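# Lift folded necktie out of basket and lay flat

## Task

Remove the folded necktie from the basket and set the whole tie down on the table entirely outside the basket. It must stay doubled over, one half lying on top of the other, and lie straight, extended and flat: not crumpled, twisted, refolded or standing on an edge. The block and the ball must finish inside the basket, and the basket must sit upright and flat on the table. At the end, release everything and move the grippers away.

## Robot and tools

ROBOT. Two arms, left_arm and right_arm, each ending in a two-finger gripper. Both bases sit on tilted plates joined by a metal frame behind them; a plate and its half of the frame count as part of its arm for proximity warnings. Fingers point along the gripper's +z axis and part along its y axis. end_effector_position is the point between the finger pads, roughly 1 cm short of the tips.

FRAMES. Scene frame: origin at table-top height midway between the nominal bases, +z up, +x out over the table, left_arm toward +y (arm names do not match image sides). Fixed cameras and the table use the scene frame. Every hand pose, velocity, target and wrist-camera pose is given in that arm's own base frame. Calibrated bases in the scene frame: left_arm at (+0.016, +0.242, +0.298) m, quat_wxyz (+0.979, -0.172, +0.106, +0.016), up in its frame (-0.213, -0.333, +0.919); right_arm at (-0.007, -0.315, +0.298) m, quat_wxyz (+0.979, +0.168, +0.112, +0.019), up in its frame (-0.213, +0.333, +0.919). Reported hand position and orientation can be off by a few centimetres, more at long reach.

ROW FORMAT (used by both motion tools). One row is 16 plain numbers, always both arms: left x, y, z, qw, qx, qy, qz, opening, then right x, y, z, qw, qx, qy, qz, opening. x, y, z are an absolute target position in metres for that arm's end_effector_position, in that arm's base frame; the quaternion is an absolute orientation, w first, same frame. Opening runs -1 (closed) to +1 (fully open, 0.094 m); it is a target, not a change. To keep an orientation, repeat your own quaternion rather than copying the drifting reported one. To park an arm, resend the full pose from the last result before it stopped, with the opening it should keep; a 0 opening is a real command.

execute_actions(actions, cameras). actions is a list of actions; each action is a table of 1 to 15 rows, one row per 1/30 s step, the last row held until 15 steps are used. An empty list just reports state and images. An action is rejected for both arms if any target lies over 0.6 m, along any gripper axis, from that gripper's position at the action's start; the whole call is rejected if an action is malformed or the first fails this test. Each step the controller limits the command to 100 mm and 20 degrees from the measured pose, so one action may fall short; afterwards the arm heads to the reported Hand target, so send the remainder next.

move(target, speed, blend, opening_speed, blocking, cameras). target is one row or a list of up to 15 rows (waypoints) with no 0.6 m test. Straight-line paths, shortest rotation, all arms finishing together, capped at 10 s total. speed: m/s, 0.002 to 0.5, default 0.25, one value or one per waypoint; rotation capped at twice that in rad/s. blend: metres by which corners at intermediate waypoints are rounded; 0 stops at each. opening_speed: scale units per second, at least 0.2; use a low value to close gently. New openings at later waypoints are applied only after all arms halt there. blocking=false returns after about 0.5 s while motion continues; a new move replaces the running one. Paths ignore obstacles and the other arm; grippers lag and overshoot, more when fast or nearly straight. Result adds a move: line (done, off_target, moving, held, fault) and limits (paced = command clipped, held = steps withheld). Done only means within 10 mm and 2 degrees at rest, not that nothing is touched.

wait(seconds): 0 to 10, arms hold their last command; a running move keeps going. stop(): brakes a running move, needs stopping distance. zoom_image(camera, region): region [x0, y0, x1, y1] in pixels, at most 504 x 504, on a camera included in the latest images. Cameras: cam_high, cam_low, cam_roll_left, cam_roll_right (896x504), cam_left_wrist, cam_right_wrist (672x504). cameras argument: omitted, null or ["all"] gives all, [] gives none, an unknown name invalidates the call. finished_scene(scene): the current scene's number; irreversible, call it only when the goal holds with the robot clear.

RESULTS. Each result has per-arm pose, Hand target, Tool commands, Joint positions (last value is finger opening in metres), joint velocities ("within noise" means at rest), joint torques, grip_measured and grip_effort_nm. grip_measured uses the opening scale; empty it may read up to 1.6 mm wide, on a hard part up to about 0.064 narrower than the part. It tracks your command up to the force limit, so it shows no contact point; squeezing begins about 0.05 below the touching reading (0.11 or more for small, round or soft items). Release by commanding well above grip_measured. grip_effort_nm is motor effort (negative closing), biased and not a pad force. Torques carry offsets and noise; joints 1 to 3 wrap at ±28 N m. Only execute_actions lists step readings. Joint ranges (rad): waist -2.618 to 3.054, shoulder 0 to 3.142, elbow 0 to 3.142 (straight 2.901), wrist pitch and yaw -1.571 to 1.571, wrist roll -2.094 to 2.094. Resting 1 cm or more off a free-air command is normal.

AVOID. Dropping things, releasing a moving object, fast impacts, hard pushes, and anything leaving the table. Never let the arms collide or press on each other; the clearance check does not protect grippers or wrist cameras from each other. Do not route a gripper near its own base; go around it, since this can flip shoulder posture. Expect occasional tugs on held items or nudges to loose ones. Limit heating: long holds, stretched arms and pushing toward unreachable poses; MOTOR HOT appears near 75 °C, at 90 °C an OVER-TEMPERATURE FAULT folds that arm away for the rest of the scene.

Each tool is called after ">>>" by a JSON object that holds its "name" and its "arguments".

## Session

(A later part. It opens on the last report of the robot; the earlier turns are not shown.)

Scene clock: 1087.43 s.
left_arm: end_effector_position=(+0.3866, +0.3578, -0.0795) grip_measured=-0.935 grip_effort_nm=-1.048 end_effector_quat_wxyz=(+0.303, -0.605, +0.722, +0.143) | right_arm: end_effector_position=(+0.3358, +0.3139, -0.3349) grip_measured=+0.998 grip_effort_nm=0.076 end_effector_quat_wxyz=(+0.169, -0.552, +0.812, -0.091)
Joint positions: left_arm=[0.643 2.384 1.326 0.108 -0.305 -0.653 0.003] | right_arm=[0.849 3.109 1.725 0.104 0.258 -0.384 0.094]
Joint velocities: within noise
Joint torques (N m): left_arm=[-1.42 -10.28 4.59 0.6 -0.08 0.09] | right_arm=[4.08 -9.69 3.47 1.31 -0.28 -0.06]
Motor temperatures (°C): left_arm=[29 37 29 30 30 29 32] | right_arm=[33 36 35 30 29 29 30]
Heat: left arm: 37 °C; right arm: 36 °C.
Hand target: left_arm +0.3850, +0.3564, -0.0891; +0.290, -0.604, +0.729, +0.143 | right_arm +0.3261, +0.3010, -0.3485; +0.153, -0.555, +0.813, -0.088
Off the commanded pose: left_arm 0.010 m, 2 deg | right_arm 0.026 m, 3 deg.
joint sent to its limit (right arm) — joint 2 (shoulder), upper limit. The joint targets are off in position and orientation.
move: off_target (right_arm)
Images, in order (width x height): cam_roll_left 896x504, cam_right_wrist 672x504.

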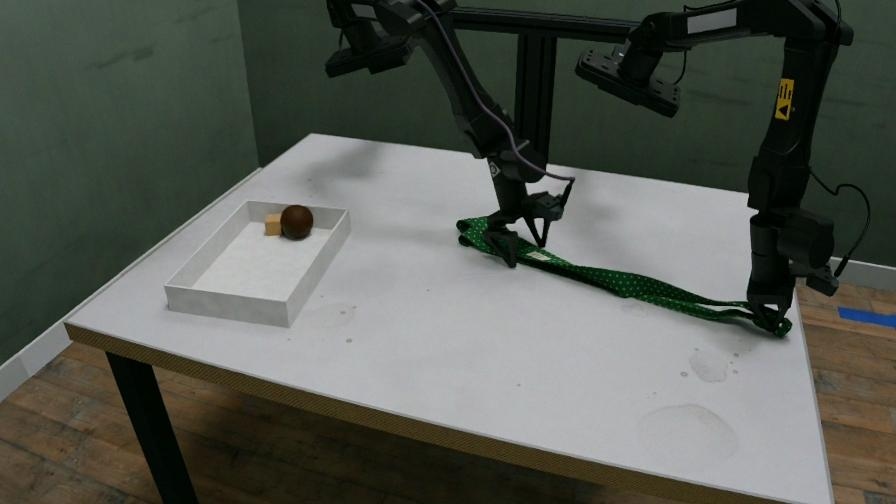

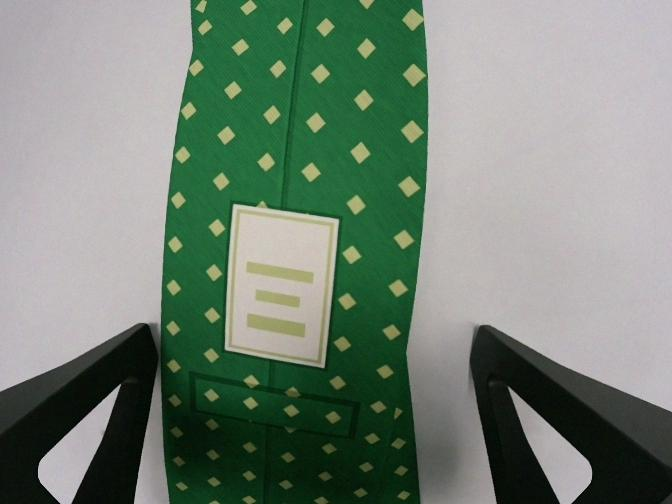

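>>> {"name": "move", "arguments": {"target": [[0.3851,0.3567,-0.0893,0.2893,-0.6034,0.7286,0.1435,-1,0.3187,0.3168,-0.3219,0.2146,-0.5589,0.7985,-0.0593,1],[0.3851,0.3567,-0.0893,0.2893,-0.6034,0.7286,0.1435,-1,0.3255,0.3061,-0.3513,0.2146,-0.5589,0.7985,-0.0593,1]], "speed": 0.1, "cameras": ["cam_right_wrist","cam_roll_left"]}}

Scene clock: 1100.17 s.
left_arm: end_effector_position=(+0.3866, +0.3578, -0.0795) grip_measured=-0.935 grip_effort_nm=-1.043 end_effector_quat_wxyz=(+0.303, -0.605, +0.722, +0.143) | right_arm: end_effector_position=(+0.3284, +0.3149, -0.3361) grip_measured=+0.998 grip_effort_nm=0.071 end_effector_quat_wxyz=(+0.225, -0.557, +0.797, -0.061)
Joint positions: left_arm=[0.643 2.384 1.326 0.108 -0.305 -0.653 0.003] | right_arm=[0.847 3.101 1.573 0.376 0.219 -0.42 0.094]
Joint velocities: within noise
Joint torques (N m): left_arm=[-1.44 -10.26 4.55 0.6 -0.07 0.1] | right_arm=[3.63 -8.64 5.22 1.42 -0.26 -0.06]
Motor temperatures (°C): left_arm=[29 37 29 30 30 29 32] | right_arm=[33 37 35 31 29 29 30]
Heat: left arm: 37 °C; right arm: 37 °C.
Hand target: left_arm +0.3850, +0.3564, -0.0891; +0.290, -0.604, +0.729, +0.143 | right_arm +0.3245, +0.3056, -0.3488; +0.214, -0.559, +0.799, -0.059
Off the commanded pose: left_arm 0.010 m, 2 deg | right_arm 0.018 m, 1 deg.
joint sent to its limit (right arm) — joint 2 (shoulder), upper limit. The joint targets still meet the commanded pose.
move: off_target (right_arm)
Images, in order (width x height): cam_roll_left 896x504, cam_right_wrist 672x504.

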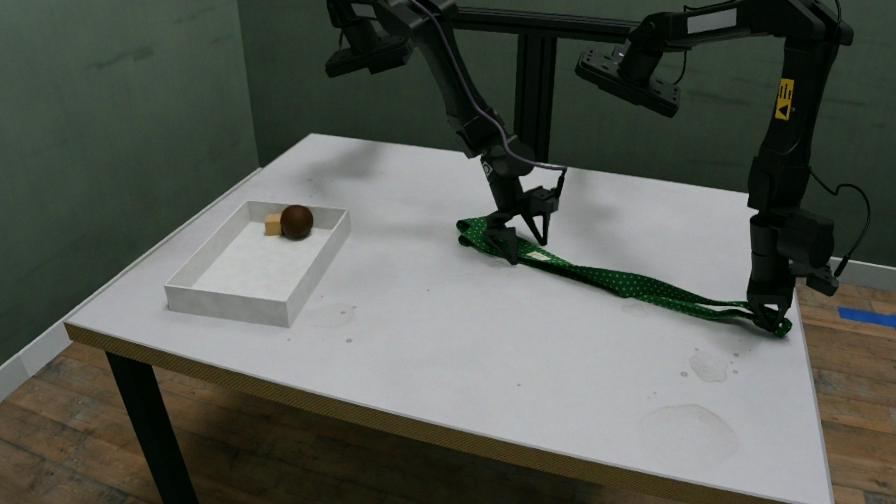

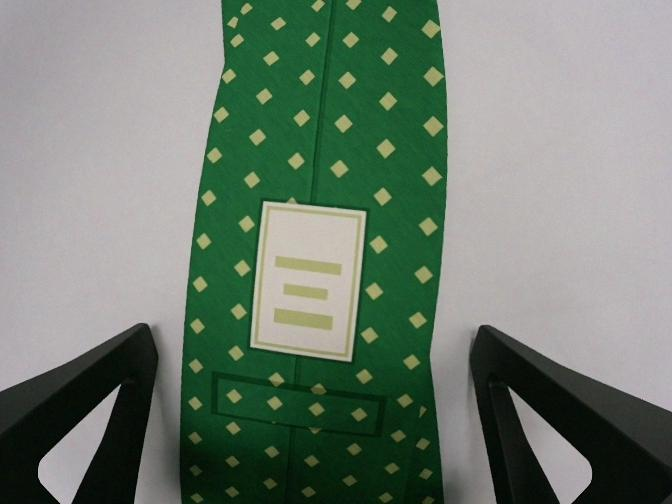

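>>> {"name": "move", "arguments": {"target": [0.3851,0.3567,-0.0893,0.2893,-0.6034,0.7286,0.1435,-1,0.3281,0.3021,-0.3623,0.2146,-0.5589,0.7985,-0.0593,1], "speed": 0.1, "cameras": ["cam_right_wrist"]}}

>>> {"name": "move", "arguments": {"target": [0.3851,0.3567,-0.0893,0.2893,-0.6034,0.7286,0.1435,-1,0.3281,0.3021,-0.3623,0.2146,-0.5589,0.7985,-0.0593,-1], "opening_speed": 0.8, "cameras": ["cam_right_wrist","cam_roll_left"]}}

Scene clock: 1105.83 s.
left_arm: end_effector_position=(+0.3866, +0.3578, -0.0795) grip_measured=-0.935 grip_effort_nm=-1.043 end_effector_quat_wxyz=(+0.303, -0.605, +0.722, +0.143) | right_arm: end_effector_position=(+0.3301, +0.3140, -0.3368) grip_measured=+0.998 grip_effort_nm=0.071 end_effector_quat_wxyz=(+0.223, -0.560, +0.796, -0.050)
Joint positions: left_arm=[0.643 2.384 1.326 0.108 -0.305 -0.653 0.003] | right_arm=[0.833 3.102 1.573 0.38 0.192 -0.434 0.094]
Joint velocities: within noise
Joint torques (N m): left_arm=[-1.39 -10.29 4.59 0.61 -0.07 0.1] | right_arm=[3.45 -8.59 4.71 1.31 -0.22 -0.09]
Motor temperatures (°C): left_arm=[29 37 29 30 30 29 32] | right_arm=[33 36 35 31 29 29 30]
Heat: left arm: 37 °C; right arm: 36 °C.
Hand target: left_arm +0.3850, +0.3564, -0.0891; +0.290, -0.604, +0.729, +0.143 | right_arm +0.3245, +0.2995, -0.3511; +0.205, -0.561, +0.800, -0.053
Off the commanded pose: left_arm 0.010 m, 2 deg | right_arm 0.028 m, 1 deg.
joint sent to its limit (right arm) — joint 2 (shoulder), upper limit. The joint targets are off in position, not in orientation.
move: off_target (right_arm)
Images, in order (width x height): cam_right_wrist 672x504.

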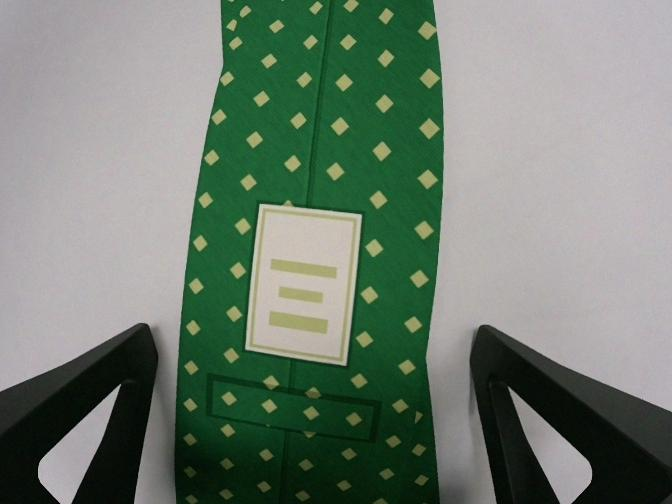

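Scene clock: 1108.53 s.
left_arm: end_effector_position=(+0.3863, +0.3576, -0.0798) grip_measured=-0.935 grip_effort_nm=-1.038 end_effector_quat_wxyz=(+0.302, -0.605, +0.723, +0.143) | right_arm: end_effector_position=(+0.3327, +0.3141, -0.3359) grip_measured=-0.894 grip_effort_nm=-1.018 end_effector_quat_wxyz=(+0.227, -0.558, +0.797, -0.050)
Joint positions: left_arm=[0.643 2.384 1.326 0.106 -0.304 -0.653 0.003] | right_arm=[0.828 3.102 1.573 0.388 0.191 -0.436 0.005]
Joint velocities: within noise
Joint torques (N m): left_arm=[-1.39 -10.28 4.6 0.63 -0.08 0.1] | right_arm=[3.77 -8.59 4.64 1.25 -0.21 -0.05]
Motor temperatures (°C): left_arm=[29 37 29 30 30 29 32] | right_arm=[33 36 35 31 29 29 30]
Heat: left arm: 37 °C; right arm: 36 °C.
Hand target: left_arm +0.3849, +0.3564, -0.0891; +0.290, -0.604, +0.729, +0.143 | right_arm +0.3246, +0.2994, -0.3511; +0.206, -0.561, +0.800, -0.053
Off the commanded pose: left_arm 0.010 m, 2 deg | right_arm 0.029 m, 2 deg.
joint sent to its limit (right arm) — joint 2 (shoulder), upper limit. The joint targets are off in position, not in orientation.
move: off_target (right_arm)
Images, in order (width x height): cam_roll_left 896x504, cam_right_wrist 672x504.

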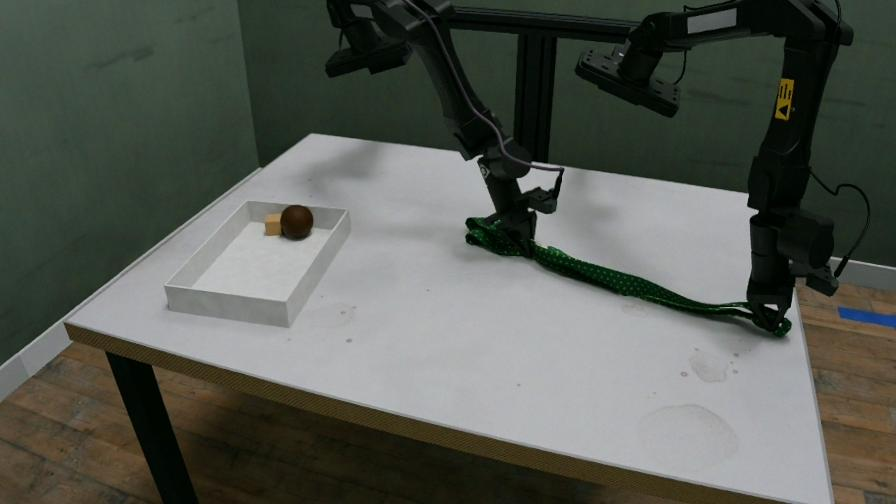

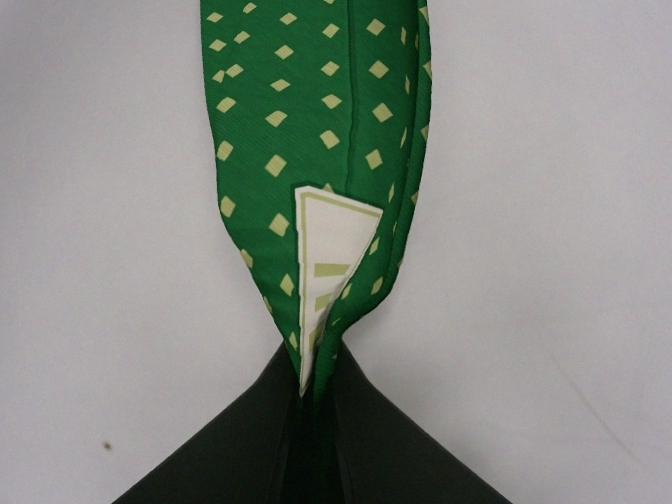

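>>> {"name": "move", "arguments": {"target": [0.3391,0.1587,-0.0576,0.2893,-0.6034,0.7286,0.1435,-1,0.2505,0.2561,-0.0762,0.1443,-0.5515,0.8143,-0.1079,-1], "speed": 0.12}}

Scene clock: 1130.47 s.
left_arm: end_effector_position=(+0.3427, +0.1597, -0.0638) grip_measured=-0.935 grip_effort_nm=-1.048 end_effector_quat_wxyz=(+0.287, -0.604, +0.731, +0.136) | right_arm: end_effector_position=(+0.2596, +0.2591, -0.0783) grip_measured=-0.898 grip_effort_nm=-1.057 end_effector_quat_wxyz=(+0.152, -0.546, +0.818, -0.102)
Joint positions: left_arm=[0.204 2.036 0.797 0.092 -0.503 -1.067 0.003] | right_arm=[0.921 2.073 0.959 -0.228 0.291 -0.289 0.005]
Joint velocities: within noise
Joint torques (N m): left_arm=[-2.88 -11.23 1.59 0.44 -0.34 -0.07] | right_arm=[4.83 -9.06 4.86 0.94 0.05 0.1]
Motor temperatures (°C): left_arm=[29 37 29 30 30 29 32] | right_arm=[33 36 35 31 29 29 31]
Heat: left arm: 37 °C; right arm: 36 °C.
Hand target: left_arm +0.3394, +0.1588, -0.0578; +0.290, -0.604, +0.729, +0.143 | right_arm +0.2508, +0.2560, -0.0764; +0.144, -0.552, +0.814, -0.108
Off the commanded pose: left_arm 0.007 m, 1 deg | right_arm 0.010 m, 1 deg.
move: done

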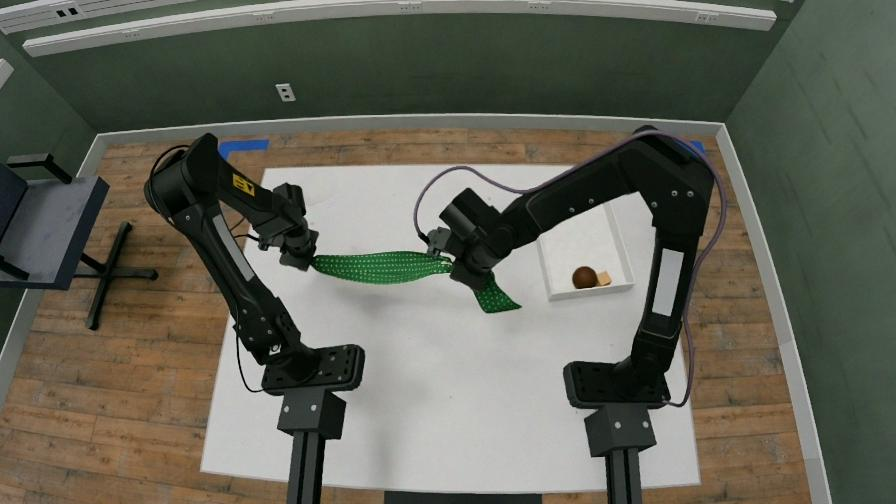

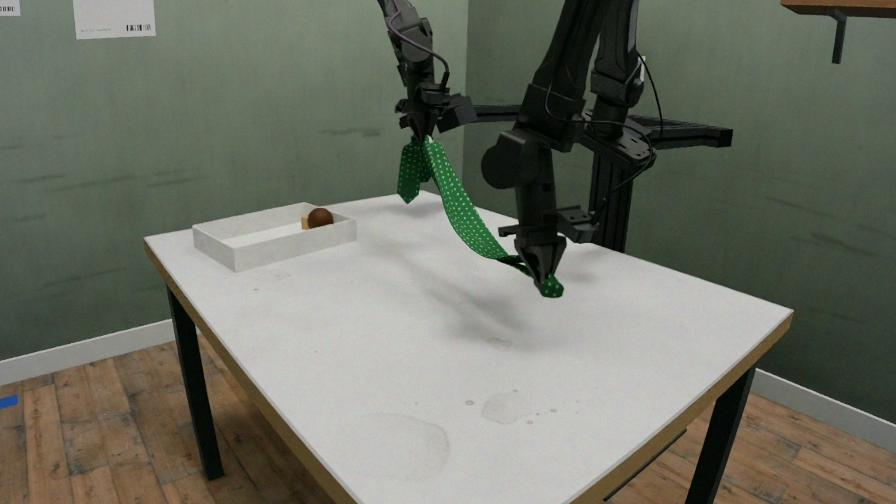

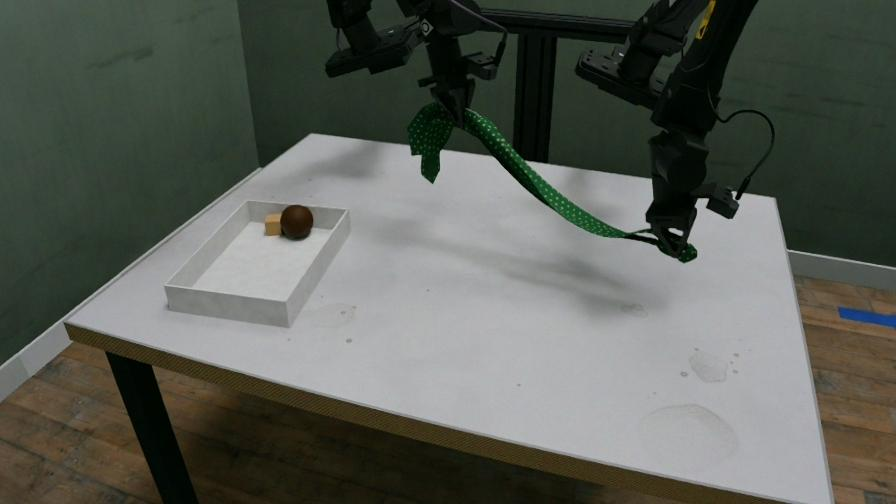

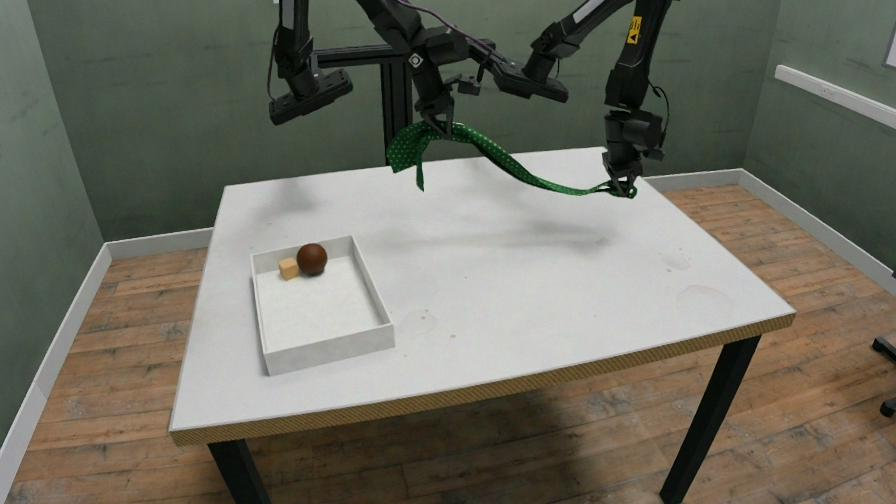

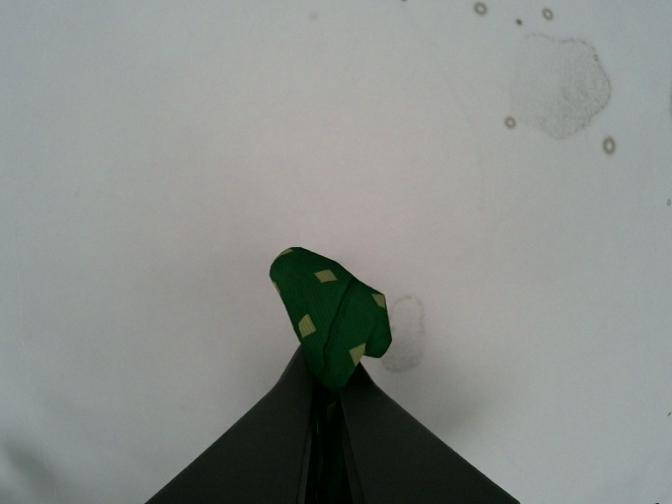

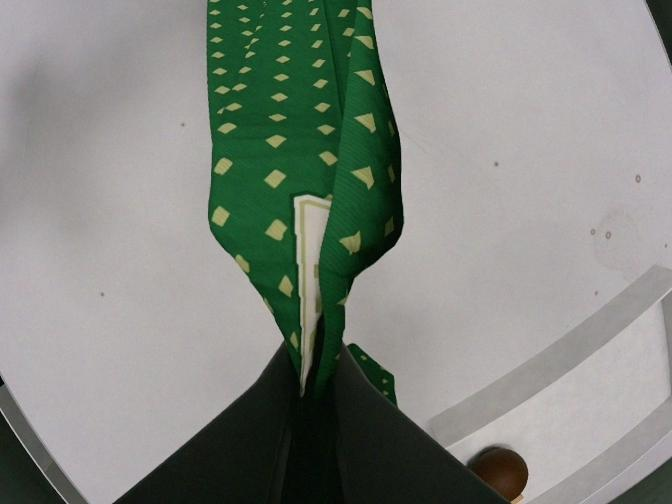

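>>> {"name": "move", "arguments": {"target": [[0.3386,0.147,-0.0837,0.2893,-0.6034,0.7286,0.1435,-1,0.257,0.2172,-0.1259,0.1443,-0.5515,0.8143,-0.1079,-1],[0.3681,0.2751,-0.0848,0.2893,-0.6034,0.7286,0.1435,-1,0.2965,0.2782,-0.2478,0.1443,-0.5515,0.8143,-0.1079,-1]], "speed": 0.12, "blend": 0.03, "cameras": ["cam_roll_left","cam_high","cam_roll_right"]}}

Scene clock: 1149.57 s.
left_arm: end_effector_position=(+0.3689, +0.2750, -0.0769) grip_measured=-0.935 grip_effort_nm=-1.043 end_effector_quat_wxyz=(+0.298, -0.606, +0.724, +0.141) | right_arm: end_effector_position=(+0.3024, +0.2748, -0.2398) grip_measured=-0.898 grip_effort_nm=-1.053 end_effector_quat_wxyz=(+0.149, -0.547, +0.816, -0.110)
Joint positions: left_arm=[0.493 2.232 1.042 0.186 -0.384 -0.788 0.003] | right_arm=[0.861 2.706 1.259 0.111 0.291 -0.355 0.005]
Joint velocities: within noise
Joint torques (N m): left_arm=[-1.72 -8.77 3.56 0.67 -0.16 0.07] | right_arm=[5.3 -8.42 5.67 1.11 -0.12 0.09]
Motor temperatures (°C): left_arm=[29 37 28 29 30 29 32] | right_arm=[33 35 35 31 29 29 31]
Heat: left arm: 37 °C; right arm: 35 °C.
Hand target: left_arm +0.3680, +0.2750, -0.0846; +0.290, -0.604, +0.729, +0.144 | right_arm +0.2965, +0.2780, -0.2475; +0.144, -0.551, +0.814, -0.108
Off the commanded pose: left_arm 0.008 m, 1 deg | right_arm 0.010 m, 1 deg.
move: done
Images, in order (width x height): cam_high 896x504, cam_roll_left 896x504, cam_roll_right 896x504.

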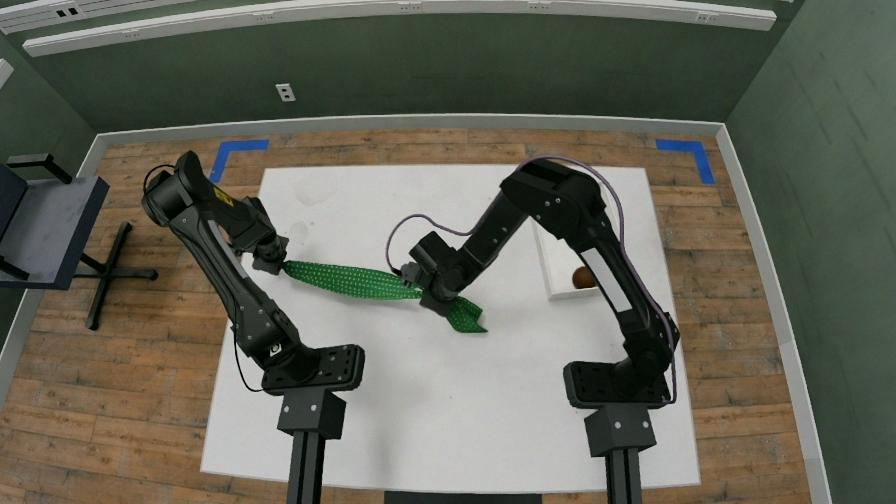

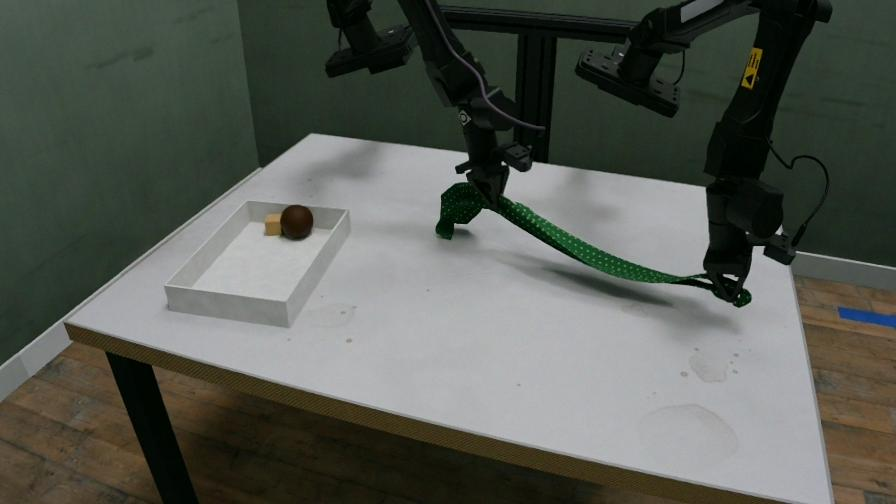

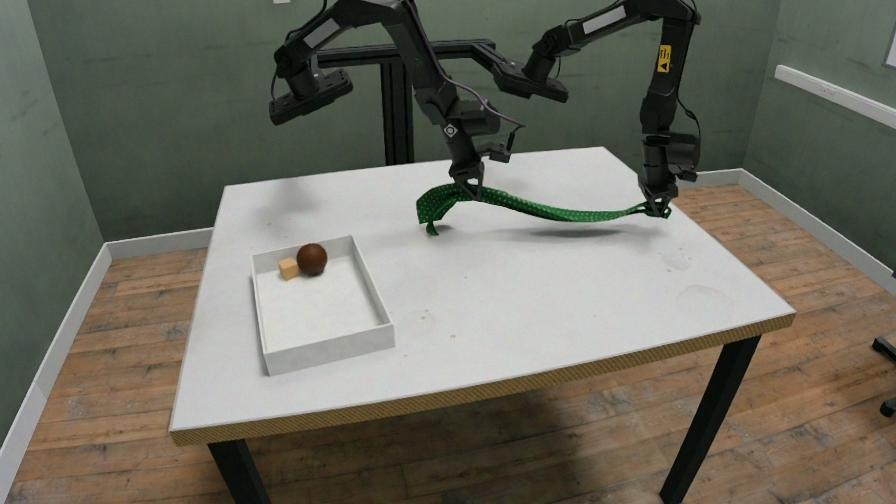

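>>> {"name": "zoom_image", "arguments": {"camera": "cam_roll_left", "region": [400, 150, 580, 280]}}

>>> {"name": "zoom_image", "arguments": {"camera": "cam_high", "region": [380, 260, 520, 360]}}

Scaled by 2.800.

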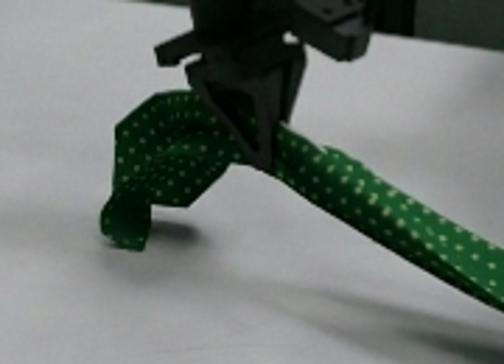

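Scaled by 3.600.

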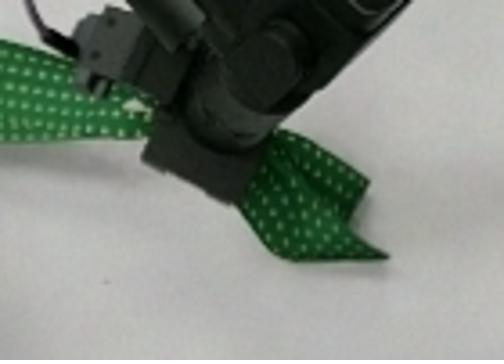

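>>> {"name": "move", "arguments": {"target": [0.3905,0.3667,-0.0877,0.2893,-0.6034,0.7286,0.1435,-1,0.3266,0.2985,-0.3516,0.2146,-0.5589,0.7985,-0.0593,-1], "speed": 0.08}}

>>> {"name": "zoom_image", "arguments": {"camera": "cam_high", "region": [380, 260, 520, 360]}}

>>> {"name": "zoom_image", "arguments": {"camera": "cam_roll_left", "region": [400, 170, 580, 300]}}

Scene clock: 1160.07 s.
left_arm: end_effector_position=(+0.3932, +0.3638, -0.0784) grip_measured=-0.935 grip_effort_nm=-1.048 end_effector_quat_wxyz=(+0.300, -0.603, +0.726, +0.141) | right_arm: end_effector_position=(+0.3322, +0.3114, -0.3346) grip_measured=-0.898 grip_effort_nm=-1.053 end_effector_quat_wxyz=(+0.232, -0.557, +0.795, -0.059)
Joint positions: left_arm=[0.648 2.404 1.38 0.069 -0.295 -0.644 0.003] | right_arm=[0.834 3.098 1.555 0.409 0.213 -0.436 0.005]
Joint velocities: within noise
Joint torques (N m): left_arm=[-0.95 -10.32 4.98 0.66 -0.11 0.07] | right_arm=[3.51 -8.31 4.81 1.35 -0.27 -0.07]
Motor temperatures (°C): left_arm=[29 36 28 29 30 29 32] | right_arm=[33 36 35 31 29 29 31]
Heat: left arm: 36 °C; right arm: 36 °C.
Hand target: left_arm +0.3904, +0.3665, -0.0874; +0.290, -0.604, +0.729, +0.143 | right_arm +0.3256, +0.2979, -0.3499; +0.215, -0.559, +0.799, -0.059
Off the commanded pose: left_arm 0.010 m, 1 deg | right_arm 0.022 m, 2 deg.
move: off_target (right_arm)

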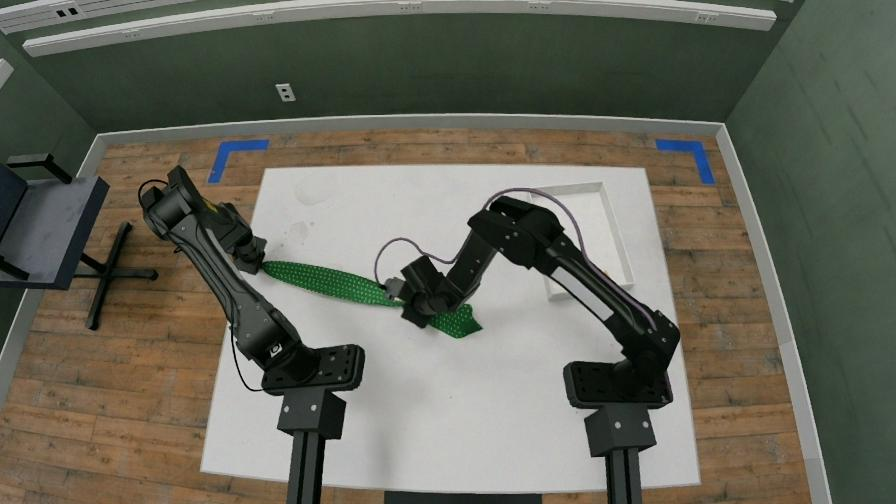

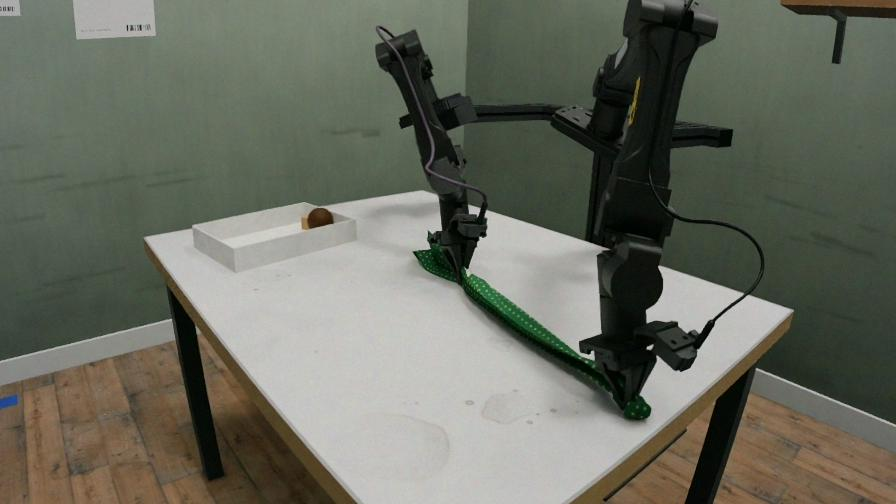

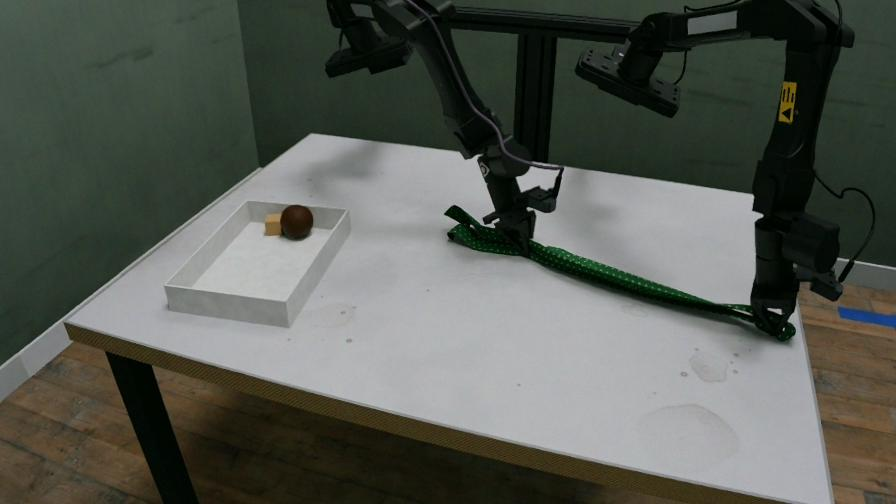

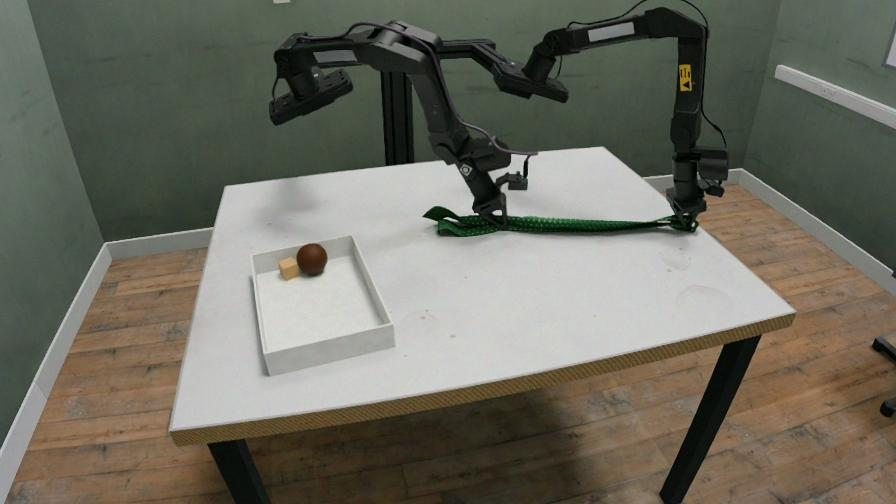

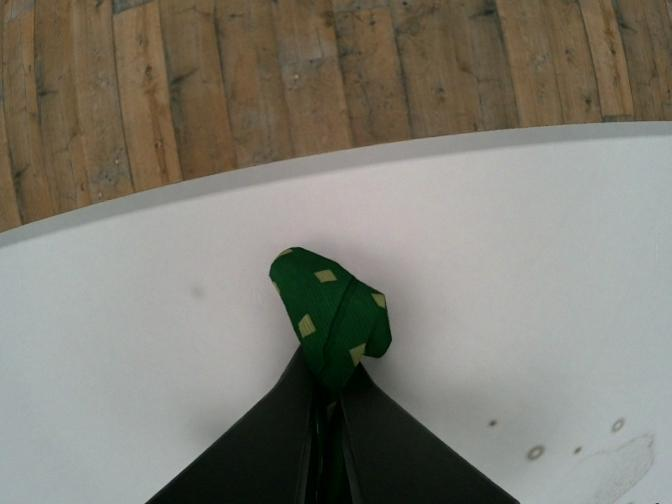

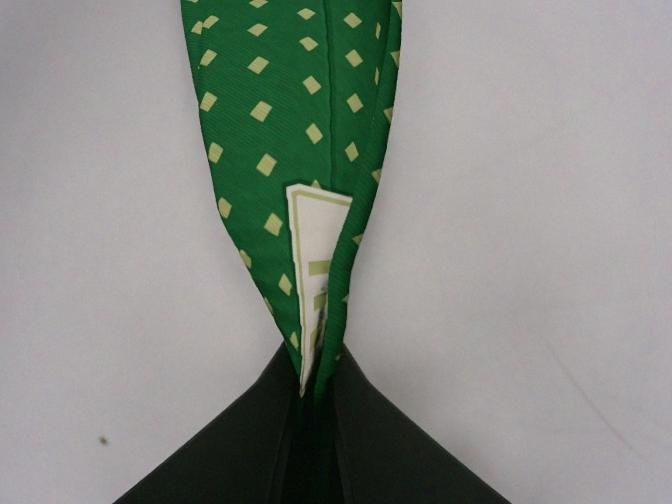

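Scaled by 3.600.

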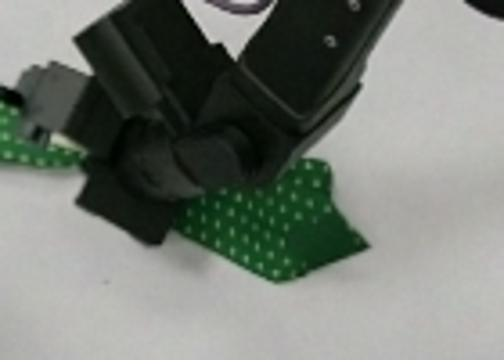

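Scaled by 2.800.

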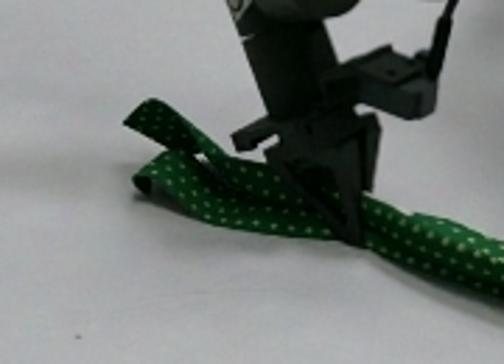

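>>> {"name": "move", "arguments": {"target": [0.3905,0.3667,-0.0877,0.2893,-0.6034,0.7286,0.1435,-1,0.3266,0.2985,-0.3516,0.2146,-0.5589,0.7985,-0.0593,1], "opening_speed": 1.2, "cameras": ["cam_right_wrist"]}}

>>> {"name": "move", "arguments": {"target": [0.3905,0.3667,-0.0877,0.2893,-0.6034,0.7286,0.1435,-1,0.2895,0.2847,-0.2391,-0.0117,-0.574,0.7933,-0.2016,1], "speed": 0.15}}

Scene clock: 1168.10 s.
left_arm: end_effector_position=(+0.3932, +0.3638, -0.0784) grip_measured=-0.935 grip_effort_nm=-1.048 end_effector_quat_wxyz=(+0.299, -0.603, +0.726, +0.141) | right_arm: end_effector_position=(+0.3341, +0.3123, -0.3341) grip_measured=+0.998 grip_effort_nm=0.090 end_effector_quat_wxyz=(+0.236, -0.556, +0.795, -0.057)
Joint positions: left_arm=[0.648 2.404 1.38 0.069 -0.295 -0.644 0.003] | right_arm=[0.831 3.099 1.555 0.421 0.21 -0.437 0.094]
Joint velocities: within noise
Joint torques (N m): left_arm=[-0.96 -10.32 4.97 0.65 -0.12 0.09] | right_arm=[3.71 -8.46 4.75 1.26 -0.24 -0.06]
Motor temperatures (°C): left_arm=[29 37 28 29 30 29 32] | right_arm=[33 36 35 32 29 29 31]
Heat: left arm: 37 °C; right arm: 36 °C.
Hand target: left_arm +0.3904, +0.3665, -0.0874; +0.290, -0.604, +0.729, +0.143 | right_arm +0.3256, +0.2980, -0.3498; +0.215, -0.559, +0.799, -0.059
Off the commanded pose: left_arm 0.010 m, 1 deg | right_arm 0.024 m, 3 deg.
move: off_target (right_arm)
Images, in order (width x height): cam_right_wrist 672x504.

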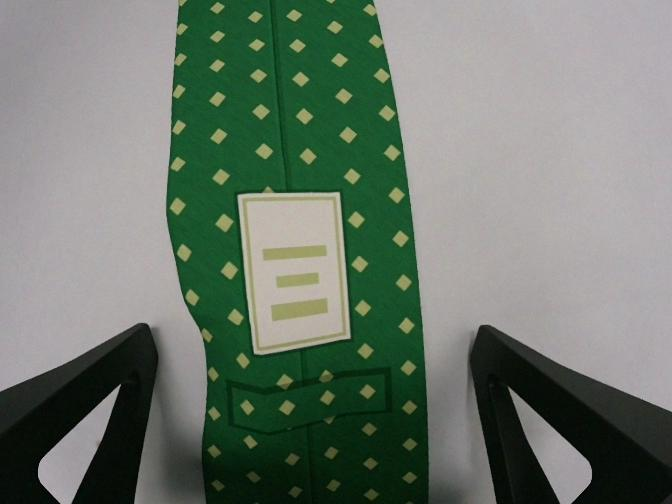

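Scene clock: 1170.73 s.
left_arm: end_effector_position=(+0.3932, +0.3638, -0.0784) grip_measured=-0.935 grip_effort_nm=-1.043 end_effector_quat_wxyz=(+0.299, -0.603, +0.726, +0.141) | right_arm: end_effector_position=(+0.2865, +0.2703, -0.2519) grip_measured=+0.998 grip_effort_nm=0.085 end_effector_quat_wxyz=(-0.026, -0.570, +0.796, -0.199)
Joint positions: left_arm=[0.648 2.404 1.38 0.069 -0.295 -0.644 0.003] | right_arm=[0.917 2.903 1.748 -0.591 0.367 -0.293 0.094]
Joint velocities: within noise
Joint torques (N m): left_arm=[-0.95 -10.3 4.98 0.65 -0.11 0.1] | right_arm=[6.17 -13.71 6.78 0.29 0.11 0.09]
Motor temperatures (°C): left_arm=[29 37 28 29 30 29 32] | right_arm=[33 36 35 31 29 29 31]
Heat: left arm: 37 °C; right arm: 36 °C.
Hand target: left_arm +0.3904, +0.3665, -0.0874; +0.290, -0.604, +0.729, +0.143 | right_arm +0.2893, +0.2846, -0.2393; -0.011, -0.574, +0.793, -0.201
Off the commanded pose: left_arm 0.010 m, 1 deg | right_arm 0.019 m, 2 deg.
move: off_target (right_arm)

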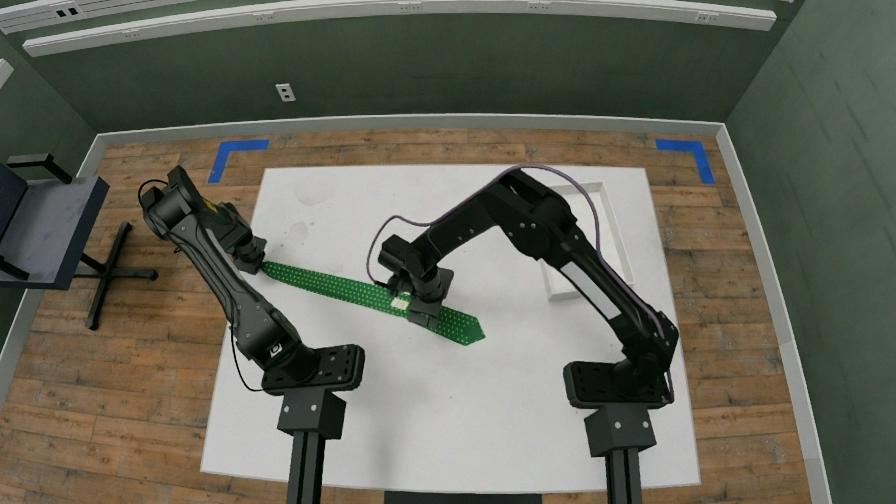

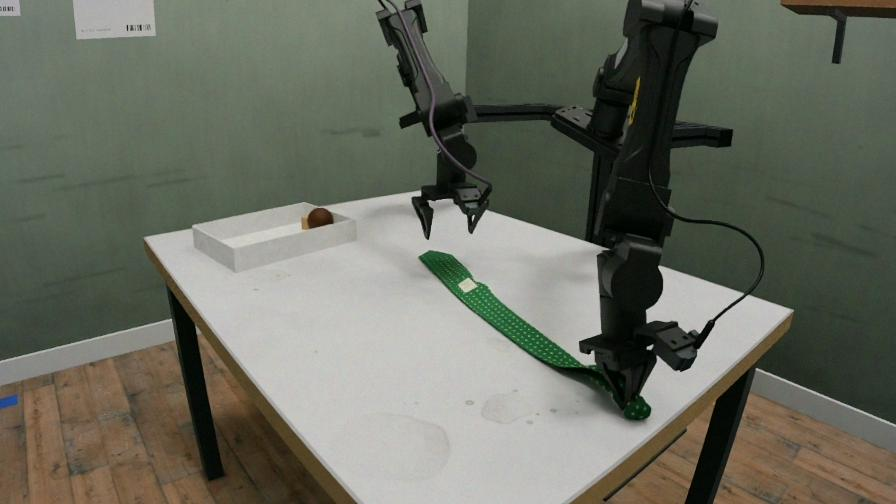

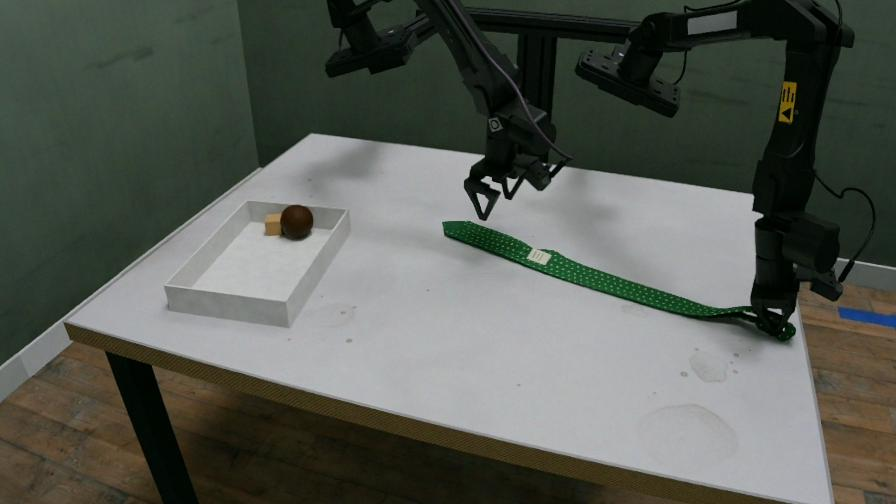

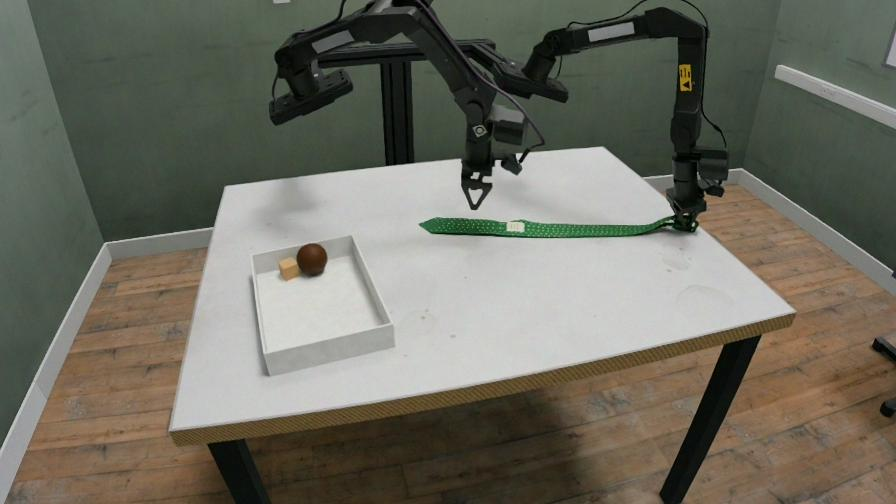

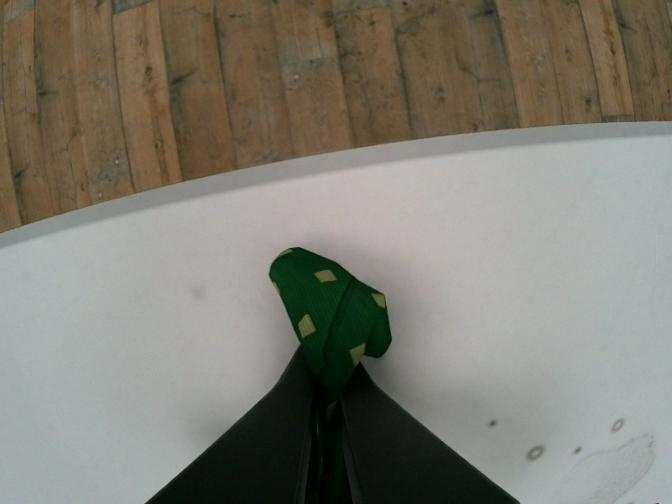

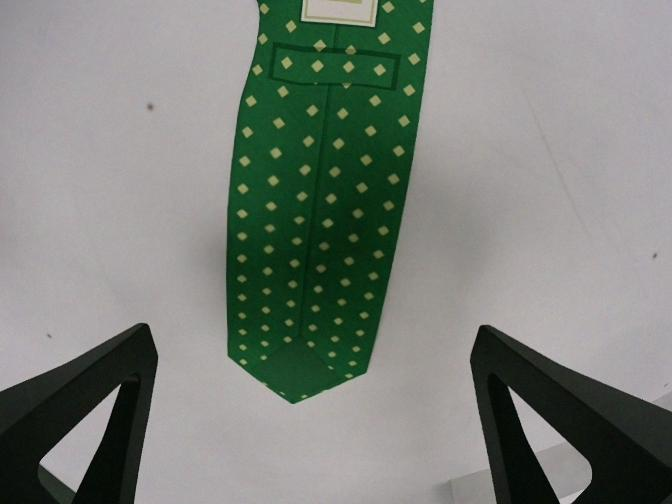

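>>> {"name": "zoom_image", "arguments": {"camera": "cam_right_wrist", "region": [200, 200, 420, 430]}}

>>> {"name": "zoom_image", "arguments": {"camera": "cam_roll_left", "region": [430, 200, 570, 280]}}

>>> {"name": "zoom_image", "arguments": {"camera": "cam_low", "region": [400, 230, 540, 330]}}

Scaled by 2.191 from the camera's 672x504 image, which has a finer 960x720 frame.

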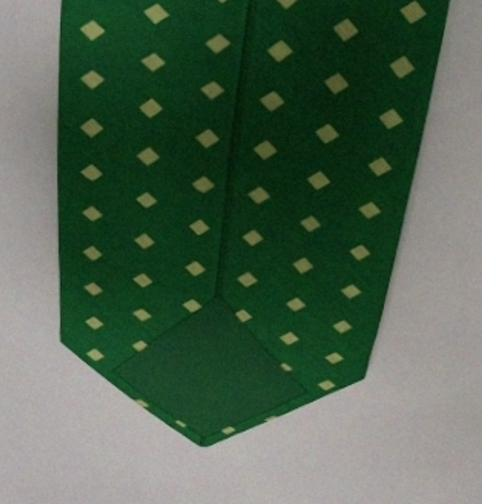

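Scaled by 3.600.

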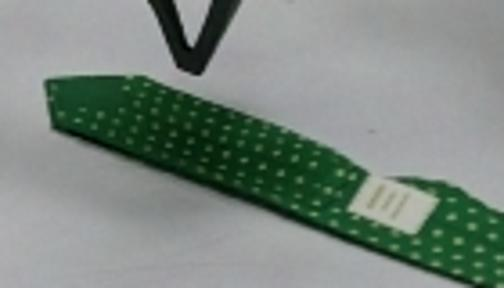

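Scaled by 3.600.

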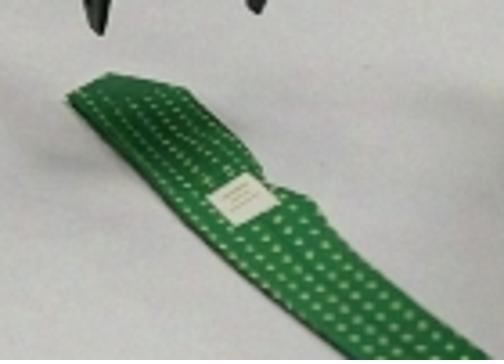

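>>> {"name": "zoom_image", "arguments": {"camera": "cam_roll_left", "region": [435, 210, 495, 250]}}

>>> {"name": "zoom_image", "arguments": {"camera": "cam_roll_right", "region": [410, 205, 490, 245]}}

>>> {"name": "zoom_image", "arguments": {"camera": "cam_low", "region": [410, 240, 480, 290]}}

Scaled by 8.400.

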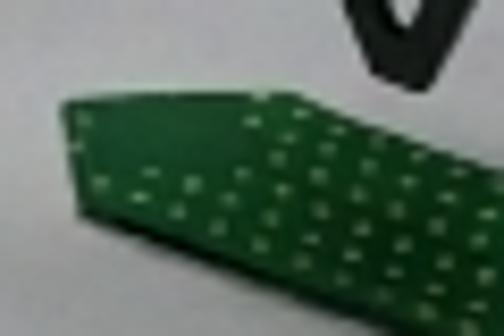

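Scaled by 6.300.

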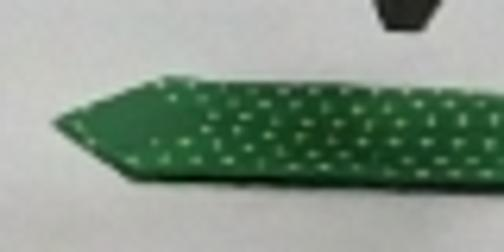

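Scaled by 7.200.

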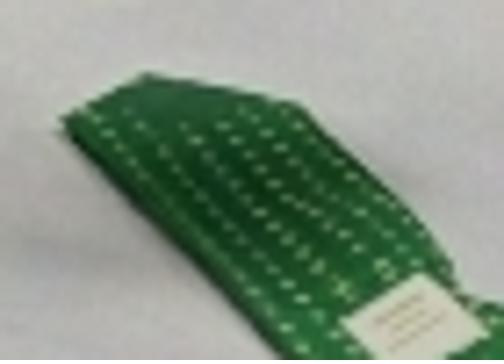

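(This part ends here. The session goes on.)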